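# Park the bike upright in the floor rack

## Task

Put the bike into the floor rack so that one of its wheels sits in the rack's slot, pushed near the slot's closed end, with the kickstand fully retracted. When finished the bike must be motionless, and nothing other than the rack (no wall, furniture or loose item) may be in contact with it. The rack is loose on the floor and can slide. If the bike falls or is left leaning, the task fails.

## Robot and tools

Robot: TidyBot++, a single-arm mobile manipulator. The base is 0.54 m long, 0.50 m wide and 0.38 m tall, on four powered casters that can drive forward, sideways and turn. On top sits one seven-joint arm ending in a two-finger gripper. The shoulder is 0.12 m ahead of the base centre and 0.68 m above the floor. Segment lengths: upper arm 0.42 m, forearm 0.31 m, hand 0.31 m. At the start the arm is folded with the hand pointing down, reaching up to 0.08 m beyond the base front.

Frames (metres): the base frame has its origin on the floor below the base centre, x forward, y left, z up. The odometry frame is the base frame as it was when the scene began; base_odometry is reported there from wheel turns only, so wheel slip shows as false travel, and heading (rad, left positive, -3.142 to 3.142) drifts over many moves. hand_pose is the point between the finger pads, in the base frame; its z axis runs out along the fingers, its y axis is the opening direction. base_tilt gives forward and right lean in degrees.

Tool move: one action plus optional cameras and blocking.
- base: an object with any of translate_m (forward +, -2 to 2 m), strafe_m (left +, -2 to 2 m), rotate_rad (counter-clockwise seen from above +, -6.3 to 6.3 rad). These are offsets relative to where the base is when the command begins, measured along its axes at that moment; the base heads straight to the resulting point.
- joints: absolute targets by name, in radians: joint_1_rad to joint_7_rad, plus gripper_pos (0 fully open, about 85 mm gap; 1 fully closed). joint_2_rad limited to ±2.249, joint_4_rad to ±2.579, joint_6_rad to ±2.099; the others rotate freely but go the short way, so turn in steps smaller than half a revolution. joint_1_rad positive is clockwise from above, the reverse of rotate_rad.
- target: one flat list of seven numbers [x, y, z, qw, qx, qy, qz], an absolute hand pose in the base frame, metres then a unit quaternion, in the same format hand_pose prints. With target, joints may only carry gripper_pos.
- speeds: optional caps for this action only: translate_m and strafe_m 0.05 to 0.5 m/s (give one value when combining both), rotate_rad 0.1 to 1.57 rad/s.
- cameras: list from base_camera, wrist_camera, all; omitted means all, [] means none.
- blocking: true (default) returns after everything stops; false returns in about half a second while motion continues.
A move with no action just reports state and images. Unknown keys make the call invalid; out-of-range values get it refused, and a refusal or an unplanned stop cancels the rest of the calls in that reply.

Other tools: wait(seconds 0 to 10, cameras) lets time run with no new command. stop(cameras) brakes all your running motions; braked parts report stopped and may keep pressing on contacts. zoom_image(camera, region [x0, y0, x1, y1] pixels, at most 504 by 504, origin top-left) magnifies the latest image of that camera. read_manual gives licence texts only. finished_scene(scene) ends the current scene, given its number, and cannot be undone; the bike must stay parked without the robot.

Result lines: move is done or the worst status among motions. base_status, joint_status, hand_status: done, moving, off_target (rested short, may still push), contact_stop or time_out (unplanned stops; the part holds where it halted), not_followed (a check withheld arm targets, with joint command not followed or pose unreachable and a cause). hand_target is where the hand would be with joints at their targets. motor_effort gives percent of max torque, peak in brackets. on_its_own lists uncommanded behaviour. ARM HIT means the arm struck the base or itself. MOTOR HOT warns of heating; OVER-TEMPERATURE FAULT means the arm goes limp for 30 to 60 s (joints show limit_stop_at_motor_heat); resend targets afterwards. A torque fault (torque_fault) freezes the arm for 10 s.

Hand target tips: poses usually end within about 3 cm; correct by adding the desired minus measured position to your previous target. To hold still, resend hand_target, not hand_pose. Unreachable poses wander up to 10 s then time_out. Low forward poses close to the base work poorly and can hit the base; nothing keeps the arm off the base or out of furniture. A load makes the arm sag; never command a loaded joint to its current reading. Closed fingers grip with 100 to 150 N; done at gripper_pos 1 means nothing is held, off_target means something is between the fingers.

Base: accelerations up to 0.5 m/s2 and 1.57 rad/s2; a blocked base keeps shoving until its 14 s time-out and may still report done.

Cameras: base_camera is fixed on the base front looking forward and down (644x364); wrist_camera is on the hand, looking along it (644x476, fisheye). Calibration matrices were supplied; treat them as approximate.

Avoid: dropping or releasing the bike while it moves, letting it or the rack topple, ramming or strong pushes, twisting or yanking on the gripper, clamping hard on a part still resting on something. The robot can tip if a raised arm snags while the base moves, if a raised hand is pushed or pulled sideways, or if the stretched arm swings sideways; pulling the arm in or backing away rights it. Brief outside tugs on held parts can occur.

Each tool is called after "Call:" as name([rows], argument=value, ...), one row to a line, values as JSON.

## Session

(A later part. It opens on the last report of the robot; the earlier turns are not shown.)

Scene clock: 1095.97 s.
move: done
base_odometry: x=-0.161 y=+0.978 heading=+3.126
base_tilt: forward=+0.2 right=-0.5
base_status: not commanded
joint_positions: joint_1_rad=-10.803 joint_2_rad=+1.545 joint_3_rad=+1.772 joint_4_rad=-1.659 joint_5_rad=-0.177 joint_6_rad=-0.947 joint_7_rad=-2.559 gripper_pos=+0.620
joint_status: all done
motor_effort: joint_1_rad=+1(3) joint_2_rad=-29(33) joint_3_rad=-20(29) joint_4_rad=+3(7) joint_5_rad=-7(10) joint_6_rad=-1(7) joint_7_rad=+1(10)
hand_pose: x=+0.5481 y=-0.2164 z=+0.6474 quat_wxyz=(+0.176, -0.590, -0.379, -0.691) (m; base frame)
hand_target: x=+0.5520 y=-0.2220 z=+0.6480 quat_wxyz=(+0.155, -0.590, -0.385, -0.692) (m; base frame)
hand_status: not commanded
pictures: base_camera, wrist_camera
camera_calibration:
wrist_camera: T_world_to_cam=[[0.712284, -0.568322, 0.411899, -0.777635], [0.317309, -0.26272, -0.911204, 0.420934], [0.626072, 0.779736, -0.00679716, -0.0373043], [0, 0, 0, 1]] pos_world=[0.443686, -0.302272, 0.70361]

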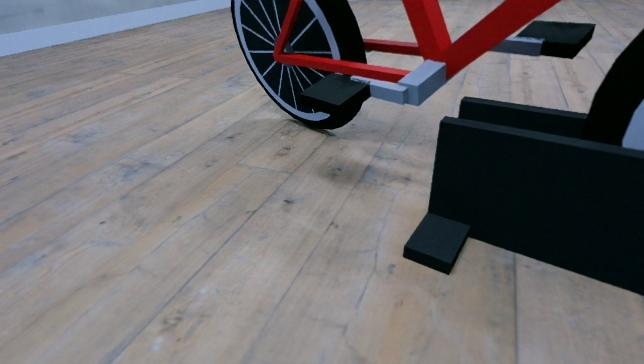

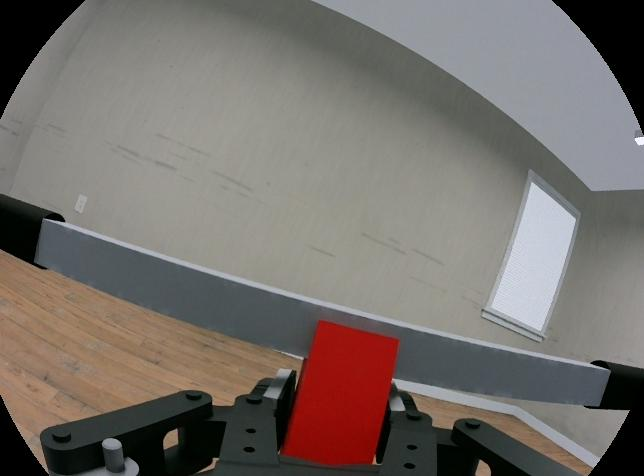

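Call:
move(joints={"gripper_pos": 0.5})

Call:
wait(seconds=1)

Scene clock: 1097.07 s.
move: done
base_odometry: x=-0.161 y=+0.978 heading=+3.126
base_tilt: forward=+0.2 right=-0.5
base_status: not commanded
joint_positions: joint_1_rad=-10.803 joint_2_rad=+1.545 joint_3_rad=+1.772 joint_4_rad=-1.661 joint_5_rad=-0.177 joint_6_rad=-0.947 joint_7_rad=-2.559 gripper_pos=+0.500
joint_status: all done
motor_effort: joint_1_rad=+1(2) joint_2_rad=-29(30) joint_3_rad=-19(21) joint_4_rad=+1(3) joint_5_rad=-6(9) joint_6_rad=-2(3) joint_7_rad=+1(1)
hand_pose: x=+0.5478 y=-0.2154 z=+0.6475 quat_wxyz=(+0.177, -0.590, -0.379, -0.691) (m; base frame)
hand_target: x=+0.5520 y=-0.2220 z=+0.6480 quat_wxyz=(+0.155, -0.590, -0.385, -0.692) (m; base frame)
hand_status: not commanded
pictures: base_camera, wrist_camera
camera_calibration:
wrist_camera: T_world_to_cam=[[0.713338, -0.567138, 0.411708, -0.777075], [0.317822, -0.261792, -0.911293, 0.421349], [0.62461, 0.78091, -0.00649668, -0.0370073], [0, 0, 0, 1]] pos_world=[0.443518, -0.301504, 0.70366]

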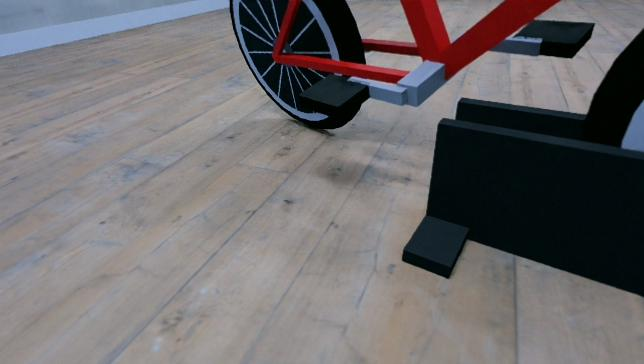

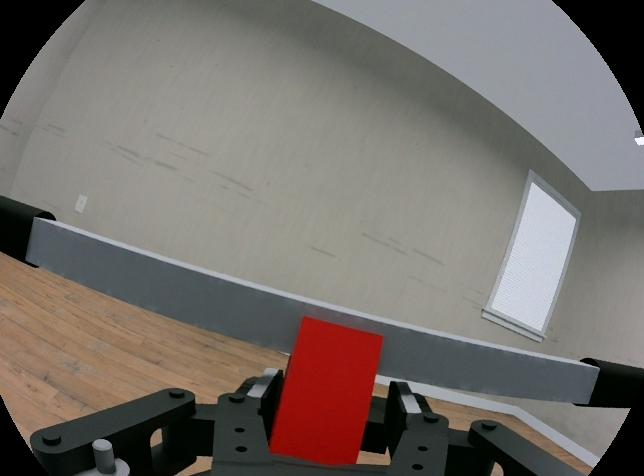

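Scene clock: 1098.07 s.
base_odometry: x=-0.161 y=+0.978 heading=+3.126
base_tilt: forward=+0.2 right=-0.5
base_status: not commanded
joint_positions: joint_1_rad=-10.803 joint_2_rad=+1.545 joint_3_rad=+1.772 joint_4_rad=-1.661 joint_5_rad=-0.177 joint_6_rad=-0.947 joint_7_rad=-2.559 gripper_pos=+0.500
joint_status: all done
motor_effort: joint_1_rad=+1(2) joint_2_rad=-29(30) joint_3_rad=-19(21) joint_4_rad=+0(3) joint_5_rad=-7(9) joint_6_rad=-1(3) joint_7_rad=+1(1)
hand_pose: x=+0.5478 y=-0.2154 z=+0.6475 quat_wxyz=(+0.177, -0.590, -0.379, -0.691) (m; base frame)
hand_target: x=+0.5520 y=-0.2220 z=+0.6480 quat_wxyz=(+0.155, -0.590, -0.385, -0.692) (m; base frame)
hand_status: not commanded
wait: 1.00 s; at rest by 0.27 s
pictures: base_camera, wrist_camera
camera_calibration:
wrist_camera: T_world_to_cam=[[0.713321, -0.567159, 0.411708, -0.777073], [0.317815, -0.261801, -0.911293, 0.42135], [0.624633, 0.780891, -0.00649668, -0.03701], [0, 0, 0, 1]] pos_world=[0.443509, -0.301513, 0.70366]

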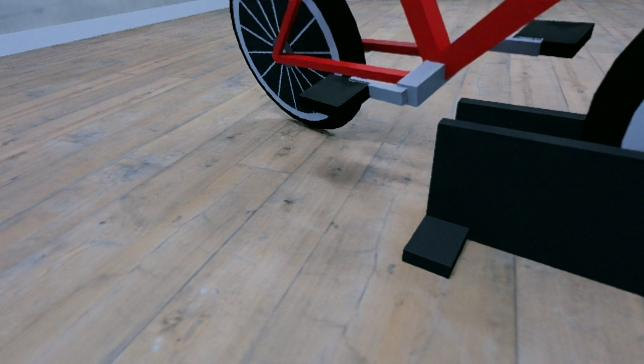

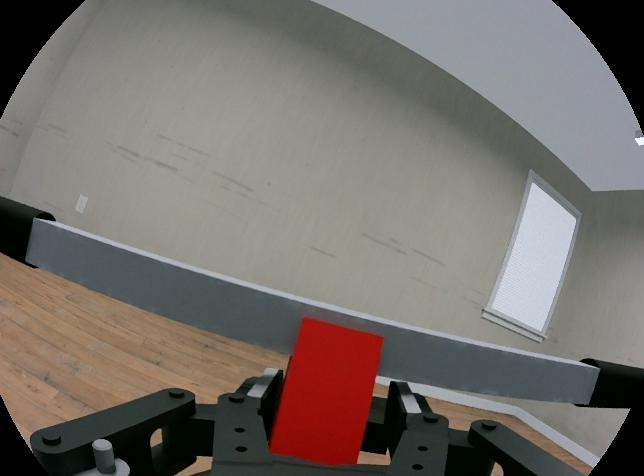

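Call:
move(joints={"gripper_pos": 0.35})

Call:
wait(seconds=1)

Scene clock: 1099.30 s.
move: done
base_odometry: x=-0.161 y=+0.978 heading=+3.126
base_tilt: forward=+0.2 right=-0.5
base_status: not commanded
joint_positions: joint_1_rad=-10.803 joint_2_rad=+1.545 joint_3_rad=+1.772 joint_4_rad=-1.664 joint_5_rad=-0.177 joint_6_rad=-0.947 joint_7_rad=-2.559 gripper_pos=+0.350
joint_status: all done
motor_effort: joint_1_rad=+0(2) joint_2_rad=-30(31) joint_3_rad=-19(21) joint_4_rad=+1(4) joint_5_rad=-6(9) joint_6_rad=-2(3) joint_7_rad=+1(1)
hand_pose: x=+0.5471 y=-0.2134 z=+0.6476 quat_wxyz=(+0.178, -0.589, -0.380, -0.690) (m; base frame)
hand_target: x=+0.5520 y=-0.2220 z=+0.6480 quat_wxyz=(+0.155, -0.590, -0.385, -0.692) (m; base frame)
hand_status: not commanded
pictures: base_camera, wrist_camera
camera_calibration:
wrist_camera: T_world_to_cam=[[0.715471, -0.56469, 0.411371, -0.775915], [0.318847, -0.259997, -0.911448, 0.422157], [0.621641, 0.783279, -0.00597078, -0.0363275], [0, 0, 0, 1]] pos_world=[0.443124, -0.299937, 0.703746]

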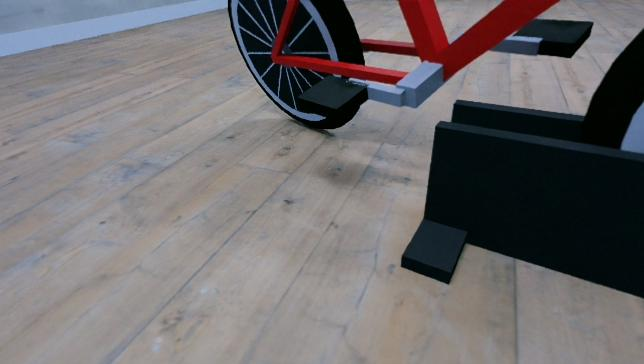

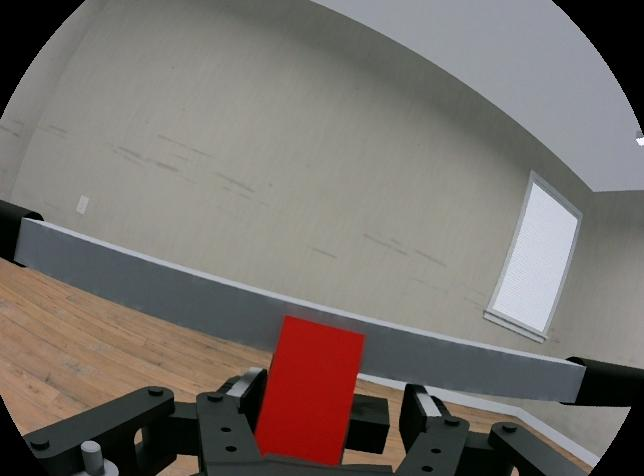

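Scene clock: 1100.30 s.
base_odometry: x=-0.161 y=+0.978 heading=+3.126
base_tilt: forward=+0.2 right=-0.5
base_status: not commanded
joint_positions: joint_1_rad=-10.803 joint_2_rad=+1.545 joint_3_rad=+1.772 joint_4_rad=-1.664 joint_5_rad=-0.177 joint_6_rad=-0.947 joint_7_rad=-2.559 gripper_pos=+0.350
joint_status: all done
motor_effort: joint_1_rad=+1(2) joint_2_rad=-29(31) joint_3_rad=-20(21) joint_4_rad=+1(4) joint_5_rad=-7(9) joint_6_rad=-1(3) joint_7_rad=+1(1)
hand_pose: x=+0.5471 y=-0.2134 z=+0.6476 quat_wxyz=(+0.178, -0.589, -0.380, -0.690) (m; base frame)
hand_target: x=+0.5520 y=-0.2220 z=+0.6480 quat_wxyz=(+0.155, -0.590, -0.385, -0.692) (m; base frame)
hand_status: not commanded
wait: 1.00 s; at rest by 0.27 s
pictures: base_camera, wrist_camera
camera_calibration:
wrist_camera: T_world_to_cam=[[0.715471, -0.56469, 0.411371, -0.775915], [0.318847, -0.259997, -0.911448, 0.422157], [0.621641, 0.783279, -0.00597078, -0.0363275], [0, 0, 0, 1]] pos_world=[0.443124, -0.299937, 0.703746]

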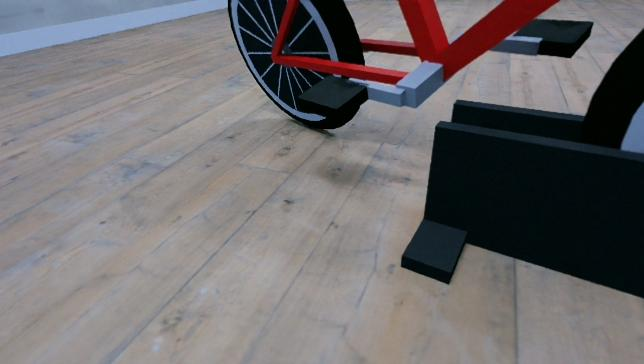

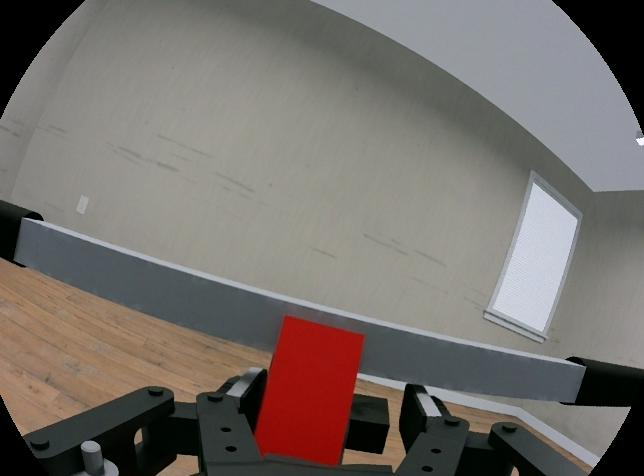

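Call:
move(joints={"gripper_pos": 1.0})

Scene clock: 1101.83 s.
move: off_target
base_odometry: x=-0.161 y=+0.978 heading=+3.126
base_tilt: forward=+0.2 right=-0.5
base_status: not commanded
joint_positions: joint_1_rad=-10.804 joint_2_rad=+1.546 joint_3_rad=+1.774 joint_4_rad=-1.677 joint_5_rad=-0.178 joint_6_rad=-0.949 joint_7_rad=-2.560 gripper_pos=+0.674
joint_status: gripper_pos off_target (ended at +0.674, target +1.000)
motor_effort: joint_1_rad=+2(4) joint_2_rad=-30(31) joint_3_rad=-22(26) joint_4_rad=+4(8) joint_5_rad=-6(10) joint_6_rad=+2(5) joint_7_rad=+6(7)
hand_pose: x=+0.5444 y=-0.2063 z=+0.6471 quat_wxyz=(+0.186, -0.587, -0.382, -0.689) (m; base frame)
hand_target: x=+0.5520 y=-0.2220 z=+0.6480 quat_wxyz=(+0.155, -0.590, -0.385, -0.692) (m; base frame)
hand_status: not commanded
pictures: base_camera, wrist_camera
camera_calibration:
wrist_camera: T_world_to_cam=[[0.72439, -0.556948, 0.406285, -0.769781], [0.320193, -0.250104, -0.913742, 0.427179], [0.610521, 0.791995, -0.00284154, -0.0343584], [0, 0, 0, 1]] pos_world=[0.441818, -0.294678, 0.702985]

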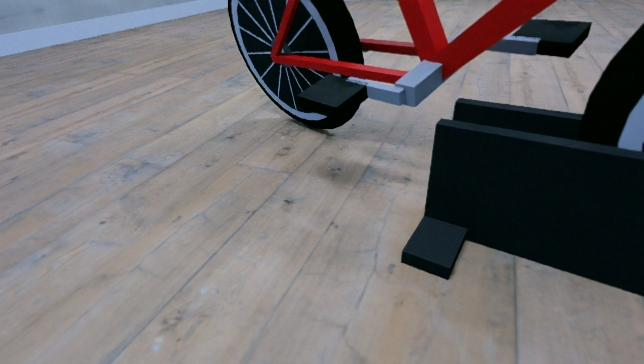

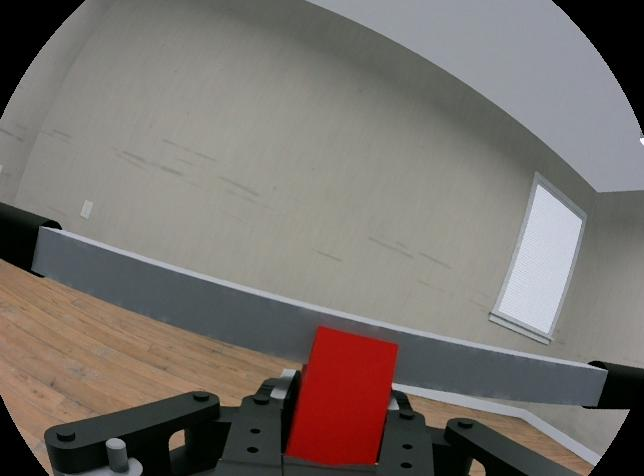

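Call:
move(target=[0.565, -0.245, 0.67, -0.10, 0.634, 0.304, 0.704])

Scene clock: 1104.17 s.
move: off_target
base_odometry: x=-0.161 y=+0.978 heading=+3.126
base_tilt: forward=+0.2 right=-0.5
base_status: not commanded
joint_positions: joint_1_rad=-10.743 joint_2_rad=+1.669 joint_3_rad=+1.608 joint_4_rad=-1.792 joint_5_rad=+0.096 joint_6_rad=-0.762 joint_7_rad=-2.845 gripper_pos=+0.675
joint_status: not commanded
motor_effort: joint_1_rad=+4(4) joint_2_rad=-29(30) joint_3_rad=-26(26) joint_4_rad=+1(4) joint_5_rad=-6(8) joint_6_rad=+8(9) joint_7_rad=+4(7)
hand_pose: x=+0.5486 y=-0.2045 z=+0.6475 quat_wxyz=(+0.158, -0.620, -0.344, -0.687) (m; base frame)
hand_target: x=+0.5650 y=-0.2450 z=+0.6700 quat_wxyz=(+0.100, -0.634, -0.304, -0.704) (m; base frame)
hand_status: off_target (0.049 m and 8.5 deg from the pose sent, 0.049 m and 14.4 deg at the start)
pictures: base_camera, wrist_camera
camera_calibration:
wrist_camera: T_world_to_cam=[[0.676864, -0.634087, 0.373884, -0.740705], [0.254484, -0.275031, -0.927144, 0.466289], [0.69072, 0.722698, -0.0247935, -0.0823788], [0, 0, 0, 1]] pos_world=[0.439594, -0.281892, 0.707212]

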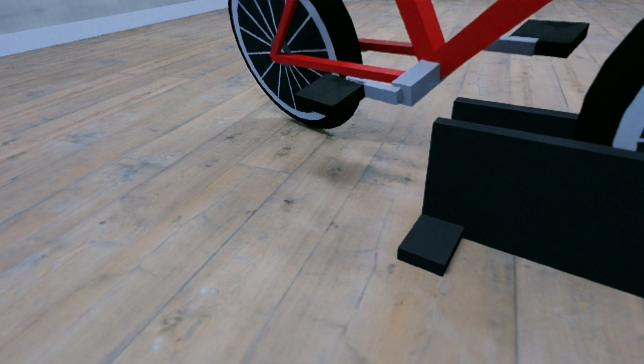

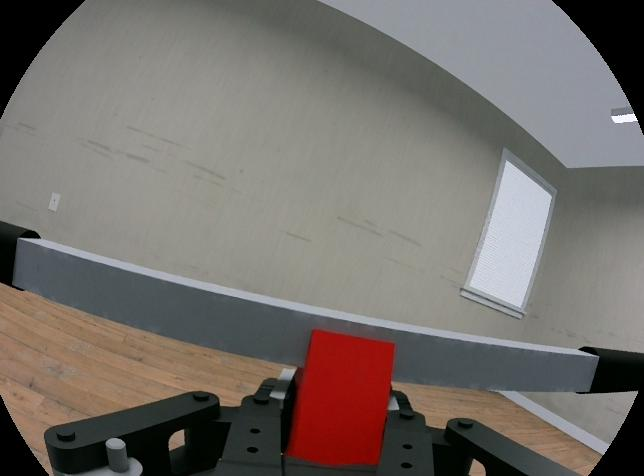

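Call:
move(target=[0.575, -0.28, 0.68, -0.05, 0.645, 0.27, 0.712])

Scene clock: 1105.43 s.
move: off_target
base_odometry: x=-0.161 y=+0.978 heading=+3.126
base_tilt: forward=+0.2 right=-0.5
base_status: not commanded
joint_positions: joint_1_rad=-10.738 joint_2_rad=+1.711 joint_3_rad=+1.551 joint_4_rad=-1.816 joint_5_rad=+0.197 joint_6_rad=-0.649 joint_7_rad=-2.953 gripper_pos=+0.675
joint_status: not commanded
motor_effort: joint_1_rad=+5(6) joint_2_rad=-30(31) joint_3_rad=-26(27) joint_4_rad=+3(5) joint_5_rad=-3(7) joint_6_rad=+8(11) joint_7_rad=+6(6)
hand_pose: x=+0.5662 y=-0.2237 z=+0.6533 quat_wxyz=(+0.126, -0.636, -0.308, -0.697) (m; base frame)
hand_target: x=+0.5750 y=-0.2800 z=+0.6800 quat_wxyz=(+0.050, -0.646, -0.270, -0.713) (m; base frame)
hand_status: off_target (0.063 m and 9.9 deg from the pose sent, 0.086 m and 15.6 deg at the start)
pictures: base_camera, wrist_camera
camera_calibration:
wrist_camera: T_world_to_cam=[[0.607404, -0.704676, 0.366732, -0.738769], [0.225722, -0.289524, -0.930175, 0.476957], [0.76165, 0.647771, -0.0167971, -0.142563], [0, 0, 0, 1]] pos_world=[0.449655, -0.290154, 0.712189]

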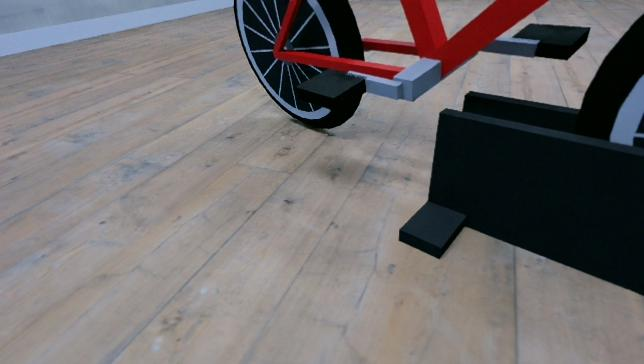

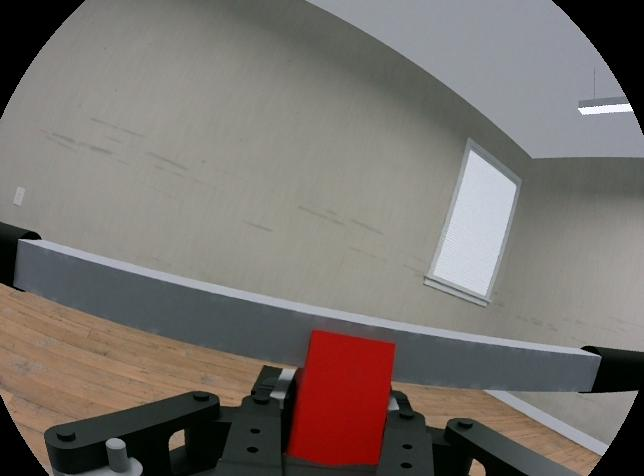

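Call:
move(target=[0.570, -0.245, 0.655, -0.095, 0.640, 0.29, 0.705], cameras=[])

Call:
move(joints={"gripper_pos": 0.6})

Call:
move(joints={"gripper_pos": 0.4})

Scene clock: 1107.27 s.
move: off_target
base_odometry: x=-0.161 y=+0.978 heading=+3.126
base_tilt: forward=+0.2 right=-0.5
base_status: not commanded
joint_positions: joint_1_rad=-10.737 joint_2_rad=+1.712 joint_3_rad=+1.553 joint_4_rad=-1.817 joint_5_rad=+0.193 joint_6_rad=-0.649 joint_7_rad=-2.951 gripper_pos=+0.675
joint_status: not commanded
motor_effort: joint_1_rad=+3(6) joint_2_rad=-28(30) joint_3_rad=-23(26) joint_4_rad=+1(3) joint_5_rad=-5(5) joint_6_rad=+6(8) joint_7_rad=+3(6)
hand_pose: x=+0.5658 y=-0.2230 z=+0.6531 quat_wxyz=(+0.127, -0.635, -0.307, -0.697) (m; base frame)
hand_target: x=+0.5700 y=-0.2450 z=+0.6550 quat_wxyz=(+0.095, -0.640, -0.290, -0.705) (m; base frame)
hand_status: off_target (0.022 m and 4.3 deg from the pose sent, 0.022 m and 4.2 deg at the start)
pictures: none
No camera images: "cameras" was empty.

Scene clock: 1108.20 s.
move: done
base_odometry: x=-0.161 y=+0.978 heading=+3.126
base_tilt: forward=+0.2 right=-0.5
base_status: not commanded
joint_positions: joint_1_rad=-10.733 joint_2_rad=+1.712 joint_3_rad=+1.553 joint_4_rad=-1.819 joint_5_rad=+0.193 joint_6_rad=-0.641 joint_7_rad=-2.951 gripper_pos=+0.600
joint_status: all done
motor_effort: joint_1_rad=+2(6) joint_2_rad=-28(28) joint_3_rad=-20(24) joint_4_rad=+0(2) joint_5_rad=-4(6) joint_6_rad=+3(6) joint_7_rad=+1(4)
hand_pose: x=+0.5660 y=-0.2255 z=+0.6534 quat_wxyz=(+0.124, -0.636, -0.304, -0.698) (m; base frame)
hand_target: x=+0.5700 y=-0.2450 z=+0.6550 quat_wxyz=(+0.095, -0.640, -0.290, -0.705) (m; base frame)
hand_status: not commanded
pictures: base_camera, wrist_camera
camera_calibration:
wrist_camera: T_world_to_cam=[[0.600973, -0.711401, 0.364335, -0.73626], [0.223946, -0.287703, -0.931169, 0.478628], [0.767255, 0.641199, -0.0135866, -0.148035], [0, 0, 0, 1]] pos_world=[0.448866, -0.291154, 0.711917]

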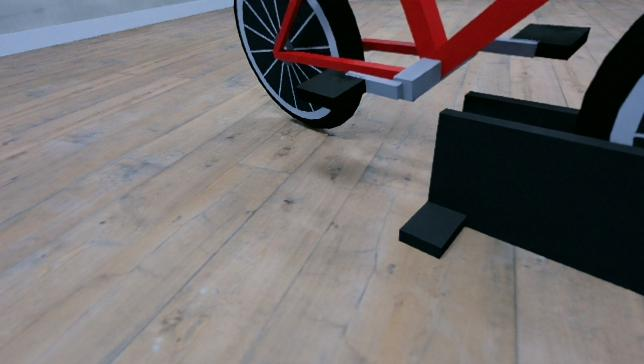

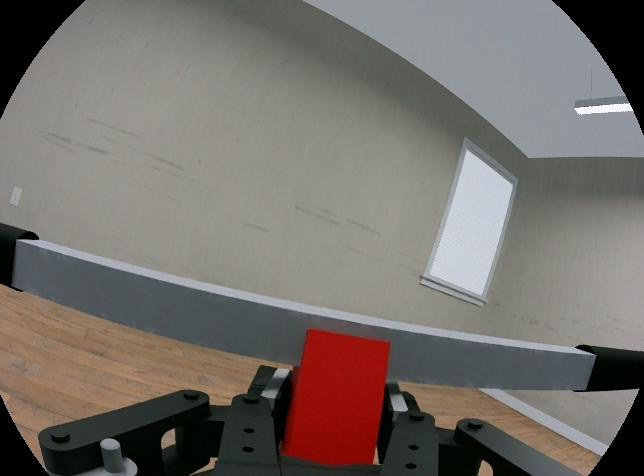

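Scene clock: 1108.83 s.
move: done
base_odometry: x=-0.161 y=+0.978 heading=+3.126
base_tilt: forward=+0.2 right=-0.5
base_status: not commanded
joint_positions: joint_1_rad=-10.727 joint_2_rad=+1.712 joint_3_rad=+1.553 joint_4_rad=-1.819 joint_5_rad=+0.193 joint_6_rad=-0.638 joint_7_rad=-2.951 gripper_pos=+0.400
joint_status: all done
motor_effort: joint_1_rad=+2(2) joint_2_rad=-27(28) joint_3_rad=-19(20) joint_4_rad=-2(3) joint_5_rad=-3(6) joint_6_rad=+1(1) joint_7_rad=+1(1)
hand_pose: x=+0.5651 y=-0.2291 z=+0.6535 quat_wxyz=(+0.121, -0.638, -0.301, -0.699) (m; base frame)
hand_target: x=+0.5700 y=-0.2450 z=+0.6550 quat_wxyz=(+0.095, -0.640, -0.290, -0.705) (m; base frame)
hand_status: not commanded
pictures: base_camera, wrist_camera
camera_calibration:
wrist_camera: T_world_to_cam=[[0.594309, -0.716976, 0.364337, -0.735799], [0.221453, -0.289617, -0.931171, 0.478844], [0.773146, 0.634087, -0.0133454, -0.150217], [0, 0, 0, 1]] pos_world=[0.447391, -0.293618, 0.71196]

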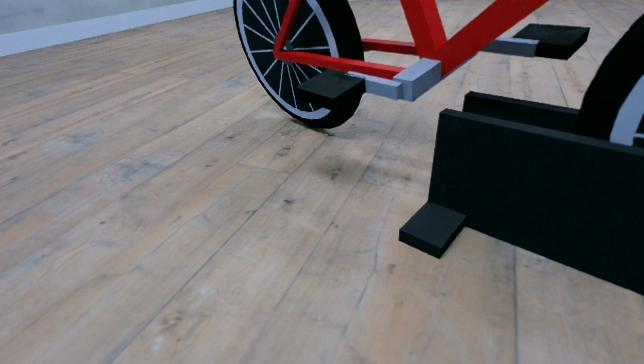

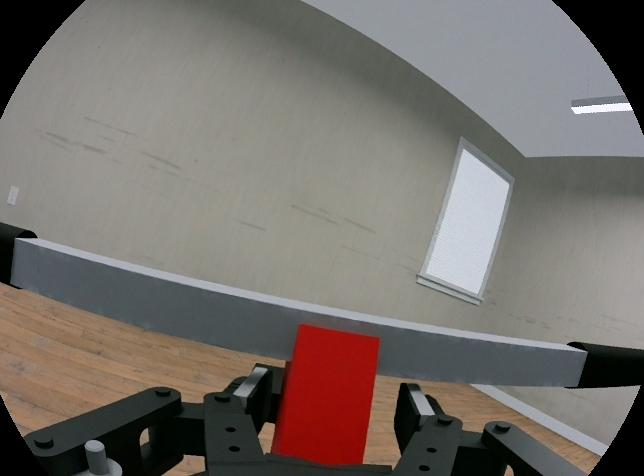

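Call:
move(joints={"gripper_pos": 0.15})

Call:
wait(seconds=1)

Scene clock: 1109.80 s.
move: done
base_odometry: x=-0.161 y=+0.978 heading=+3.126
base_tilt: forward=+0.2 right=-0.5
base_status: not commanded
joint_positions: joint_1_rad=-10.727 joint_2_rad=+1.712 joint_3_rad=+1.553 joint_4_rad=-1.819 joint_5_rad=+0.193 joint_6_rad=-0.638 joint_7_rad=-2.951 gripper_pos=+0.150
joint_status: all done
motor_effort: joint_1_rad=+1(2) joint_2_rad=-27(28) joint_3_rad=-19(20) joint_4_rad=-2(4) joint_5_rad=-4(5) joint_6_rad=-1(1) joint_7_rad=+1(1)
hand_pose: x=+0.5651 y=-0.2291 z=+0.6535 quat_wxyz=(+0.121, -0.638, -0.301, -0.699) (m; base frame)
hand_target: x=+0.5700 y=-0.2450 z=+0.6550 quat_wxyz=(+0.095, -0.640, -0.290, -0.705) (m; base frame)
hand_status: not commanded
pictures: base_camera, wrist_camera
camera_calibration:
wrist_camera: T_world_to_cam=[[0.594309, -0.716976, 0.364337, -0.735799], [0.221453, -0.289617, -0.931171, 0.478844], [0.773146, 0.634087, -0.0133454, -0.150217], [0, 0, 0, 1]] pos_world=[0.447391, -0.293618, 0.71196]

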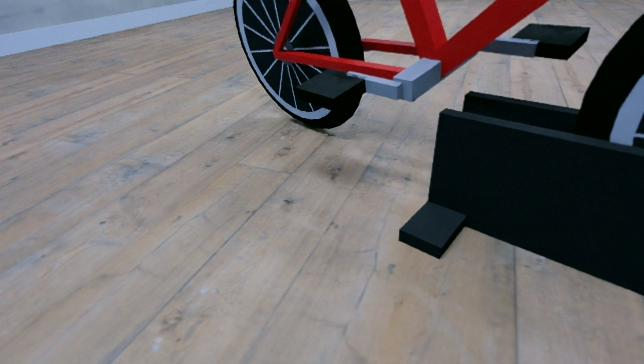

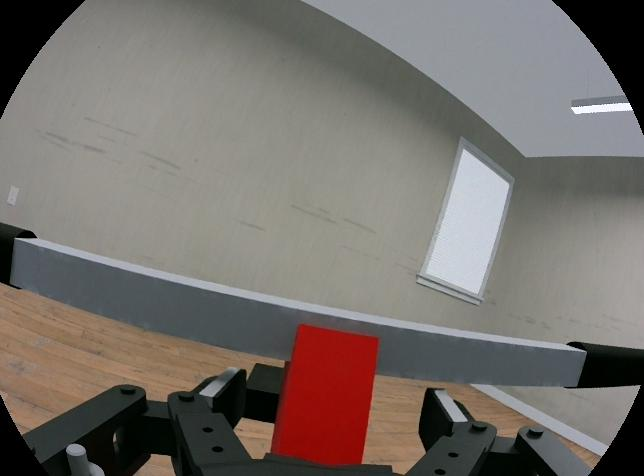

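Scene clock: 1110.80 s.
base_odometry: x=-0.161 y=+0.978 heading=+3.126
base_tilt: forward=+0.2 right=-0.5
base_status: not commanded
joint_positions: joint_1_rad=-10.727 joint_2_rad=+1.712 joint_3_rad=+1.553 joint_4_rad=-1.819 joint_5_rad=+0.193 joint_6_rad=-0.638 joint_7_rad=-2.951 gripper_pos=+0.150
joint_status: all done
motor_effort: joint_1_rad=+0(2) joint_2_rad=-27(28) joint_3_rad=-19(20) joint_4_rad=-2(4) joint_5_rad=-4(5) joint_6_rad=+0(1) joint_7_rad=+1(1)
hand_pose: x=+0.5651 y=-0.2291 z=+0.6535 quat_wxyz=(+0.121, -0.638, -0.301, -0.699) (m; base frame)
hand_target: x=+0.5700 y=-0.2450 z=+0.6550 quat_wxyz=(+0.095, -0.640, -0.290, -0.705) (m; base frame)
hand_status: not commanded
wait: 1.00 s; at rest by 0.27 s
pictures: base_camera, wrist_camera
camera_calibration:
wrist_camera: T_world_to_cam=[[0.594309, -0.716976, 0.364337, -0.735799], [0.221453, -0.289617, -0.931171, 0.478844], [0.773146, 0.634087, -0.0133454, -0.150217], [0, 0, 0, 1]] pos_world=[0.447391, -0.293618, 0.71196]

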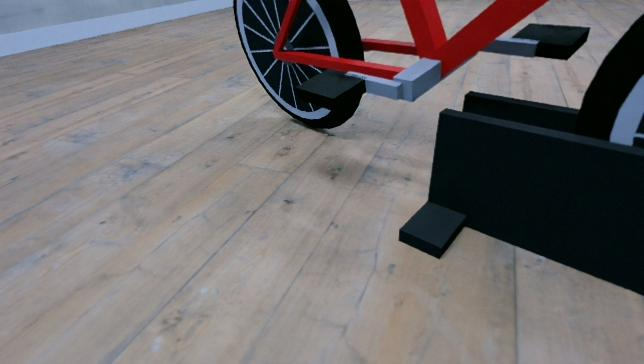

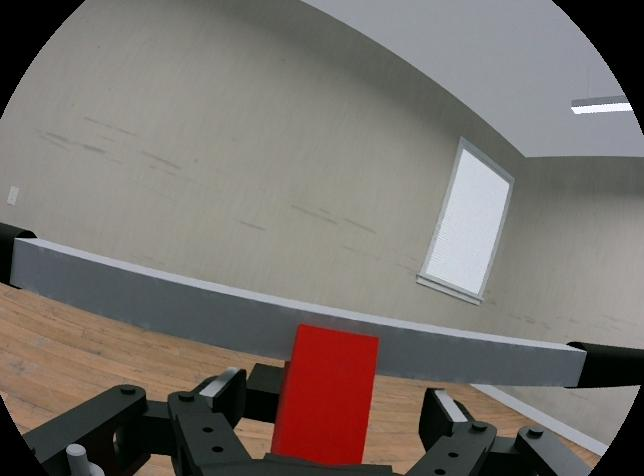

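Call:
move(base={"translate_m": -0.115, "strafe_m": -0.08}, speeds={"translate_m": 0.15})

Scene clock: 1113.20 s.
move: done
base_odometry: x=-0.045 y=+1.056 heading=+3.126
base_tilt: forward=+0.2 right=-0.5
base_status: done
joint_positions: joint_1_rad=-10.715 joint_2_rad=+1.712 joint_3_rad=+1.553 joint_4_rad=-1.819 joint_5_rad=+0.193 joint_6_rad=-0.638 joint_7_rad=-2.951 gripper_pos=+0.150
joint_status: not commanded
motor_effort: joint_1_rad=+0(4) joint_2_rad=-27(28) joint_3_rad=-19(20) joint_4_rad=-3(4) joint_5_rad=-5(6) joint_6_rad=+0(1) joint_7_rad=+1(1)
hand_pose: x=+0.5624 y=-0.2342 z=+0.6535 quat_wxyz=(+0.117, -0.639, -0.297, -0.699) (m; base frame)
hand_target: x=+0.5700 y=-0.2450 z=+0.6550 quat_wxyz=(+0.095, -0.640, -0.290, -0.705) (m; base frame)
hand_status: not commanded
pictures: base_camera, wrist_camera
camera_calibration:
wrist_camera: T_world_to_cam=[[0.585904, -0.723861, 0.364337, -0.734799], [0.218059, -0.292181, -0.931171, 0.479248], [0.780491, 0.625024, -0.0133454, -0.151091], [0, 0, 0, 1]] pos_world=[0.443943, -0.297429, 0.71196]

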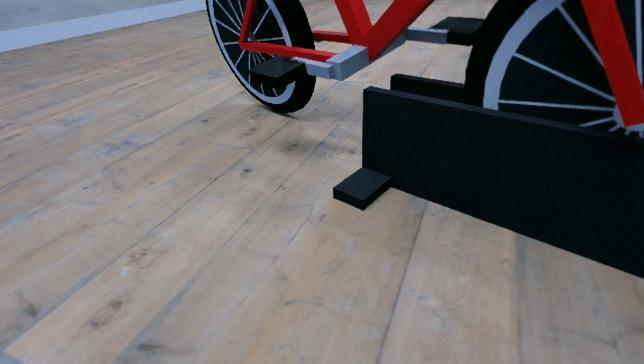

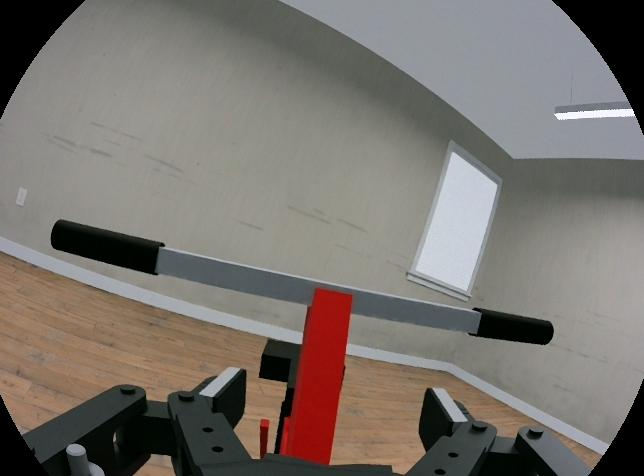

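Call:
move(base={"translate_m": -0.38})

Scene clock: 1115.50 s.
move: done
base_odometry: x=+0.335 y=+1.050 heading=+3.126
base_tilt: forward=+0.2 right=-0.5
base_status: done
joint_positions: joint_1_rad=-10.711 joint_2_rad=+1.712 joint_3_rad=+1.553 joint_4_rad=-1.819 joint_5_rad=+0.193 joint_6_rad=-0.638 joint_7_rad=-2.951 gripper_pos=+0.150
joint_status: not commanded
motor_effort: joint_1_rad=+0(3) joint_2_rad=-27(28) joint_3_rad=-19(20) joint_4_rad=-3(4) joint_5_rad=-5(6) joint_6_rad=+0(1) joint_7_rad=+1(1)
hand_pose: x=+0.5614 y=-0.2361 z=+0.6535 quat_wxyz=(+0.115, -0.640, -0.296, -0.700) (m; base frame)
hand_target: x=+0.5700 y=-0.2450 z=+0.6550 quat_wxyz=(+0.095, -0.640, -0.290, -0.705) (m; base frame)
hand_status: not commanded
pictures: base_camera, wrist_camera
camera_calibration:
wrist_camera: T_world_to_cam=[[0.582829, -0.726355, 0.364306, -0.734412], [0.216836, -0.293049, -0.931184, 0.479402], [0.78313, 0.621716, -0.0132974, -0.151438], [0, 0, 0, 1]] pos_world=[0.442681, -0.298804, 0.711949]

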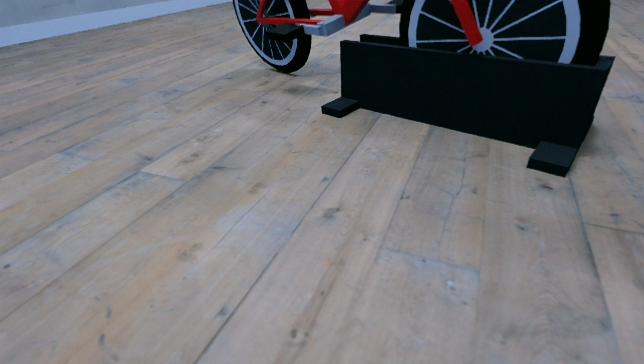

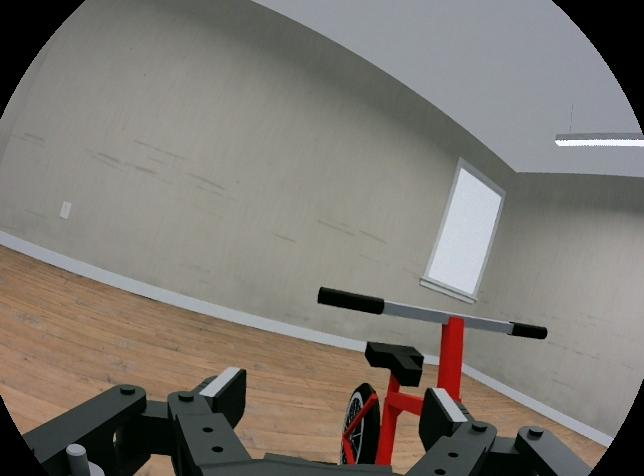

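Call:
zoom_image(camera="base_camera", region=[300, 0, 640, 190])

Scaled by 1.482.

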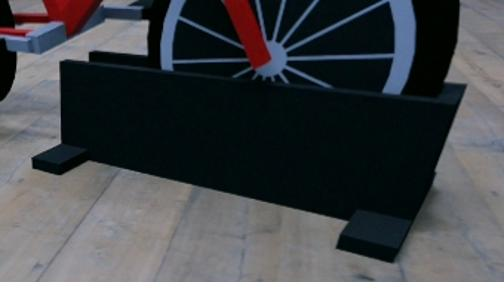

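Call:
zoom_image(camera="wrist_camera", region=[300, 270, 560, 476])

Scaled by 1.938.

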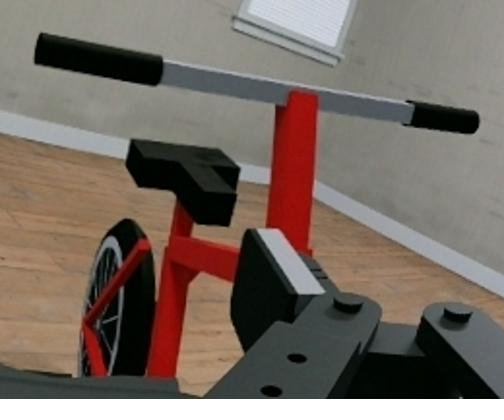

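Call:
move(base={"strafe_m": -0.75, "translate_m": -0.1}, joints={"joint_1_rad": -12.3, "joint_2_rad": 0.0, "joint_3_rad": 3.14, "joint_4_rad": -1.9, "joint_5_rad": 0.0, "joint_6_rad": -0.3, "joint_7_rad": -3.14})

Scene clock: 1120.30 s.
move: done
base_odometry: x=+0.447 y=+1.799 heading=+3.126
base_tilt: forward=+0.2 right=-0.5
base_status: done
joint_positions: joint_1_rad=-12.287 joint_2_rad=+0.011 joint_3_rad=+3.119 joint_4_rad=-1.873 joint_5_rad=+0.040 joint_6_rad=-0.357 joint_7_rad=-3.071 gripper_pos=+0.150
joint_status: all done
motor_effort: joint_1_rad=+0(3) joint_2_rad=-19(32) joint_3_rad=+0(20) joint_4_rad=+21(22) joint_5_rad=+0(6) joint_6_rad=+7(7) joint_7_rad=+1(2)
hand_pose: x=+0.6476 y=-0.1417 z=+0.8124 quat_wxyz=(-0.362, -0.684, -0.585, -0.242) (m; base frame)
hand_target: x=+0.6494 y=-0.1424 z=+0.8177 quat_wxyz=(-0.361, -0.707, -0.542, -0.275) (m; base frame)
hand_status: not commanded
pictures: base_camera, wrist_camera
camera_calibration:
wrist_camera: T_world_to_cam=[[0.698624, 0.0329221, 0.714731, -1.02608], [-0.124708, -0.978047, 0.166949, -0.131611], [0.704537, -0.205767, -0.679181, 0.199111], [0, 0, 0, 1]] pos_world=[0.560147, -0.0539708, 0.890574]

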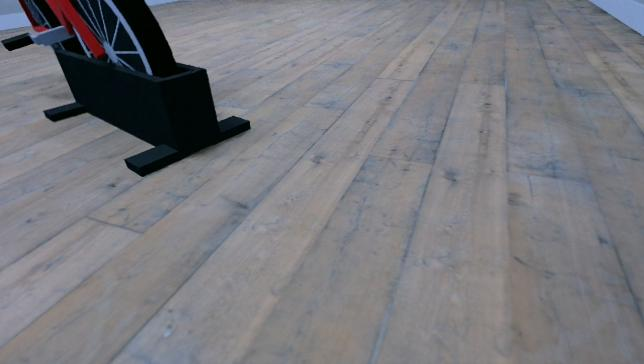

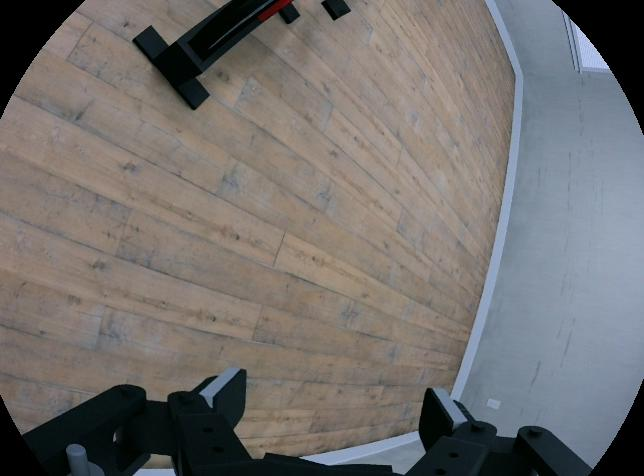

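Call:
zoom_image(camera="base_camera", region=[60, 0, 280, 180])

Call:
move(base={"strafe_m": -0.45, "translate_m": 0.7, "rotate_rad": 0.9})

Scaled by 2.291.

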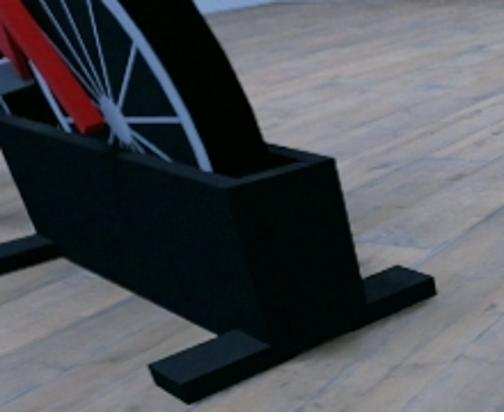

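Scene clock: 1124.70 s.
move: done
base_odometry: x=-0.246 y=+2.260 heading=-2.257
base_tilt: forward=+0.2 right=-0.5
base_status: done
joint_positions: joint_1_rad=-12.296 joint_2_rad=+0.007 joint_3_rad=+3.132 joint_4_rad=-1.875 joint_5_rad=+0.037 joint_6_rad=-0.351 joint_7_rad=-3.071 gripper_pos=+0.150
joint_status: not commanded
motor_effort: joint_1_rad=+1(3) joint_2_rad=-18(20) joint_3_rad=+0(2) joint_4_rad=+21(23) joint_5_rad=+1(2) joint_6_rad=+7(8) joint_7_rad=+1(1)
hand_pose: x=+0.6473 y=-0.1438 z=+0.8148 quat_wxyz=(-0.365, -0.685, -0.582, -0.244) (m; base frame)
hand_target: x=+0.6494 y=-0.1424 z=+0.8177 quat_wxyz=(-0.361, -0.707, -0.542, -0.275) (m; base frame)
hand_status: not commanded
pictures: base_camera, wrist_camera
camera_calibration:
wrist_camera: T_world_to_cam=[[0.692953, 0.0282414, 0.720429, -1.02912], [-0.131614, -0.977487, 0.164912, -0.127912], [0.708868, -0.209095, -0.673636, 0.192717], [0, 0, 0, 1]] pos_world=[0.559685, -0.0556725, 0.892323]

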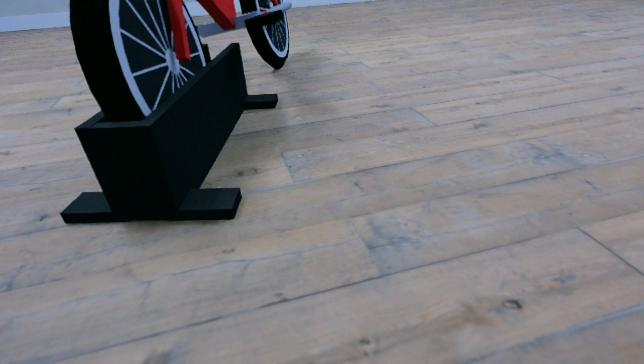

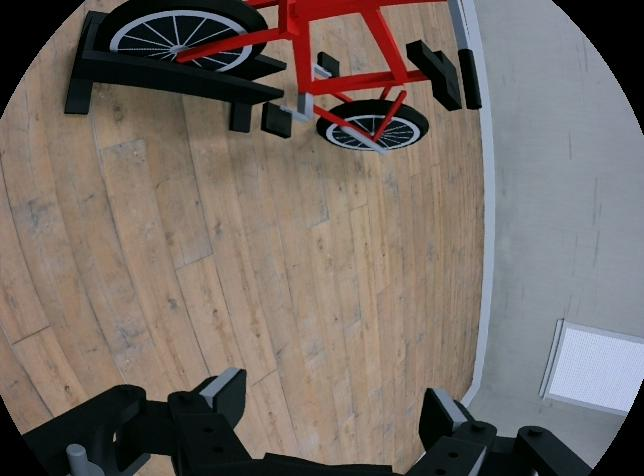

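Call:
zoom_image(camera="wrist_camera", region=[230, 40, 450, 180])

Call:
zoom_image(camera="base_camera", region=[40, 0, 300, 240])

Scaled by 2.291.

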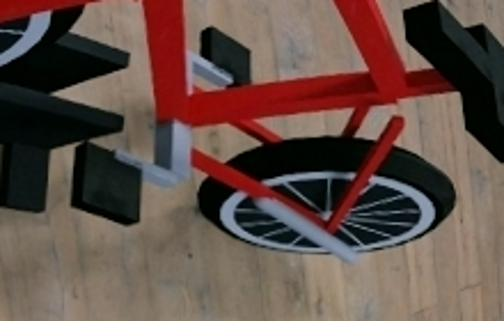

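Scaled by 1.938.

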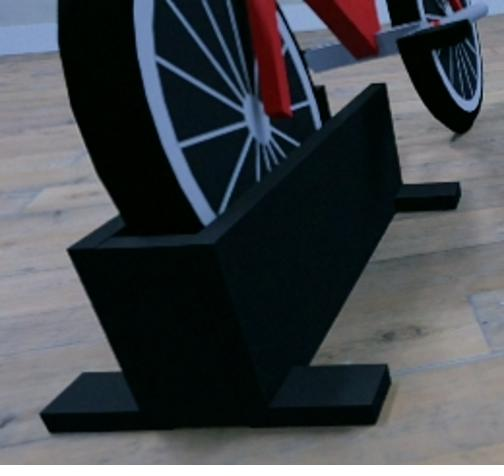

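Call:
finished_scene(scene=1)

The scene is finished: the task was done.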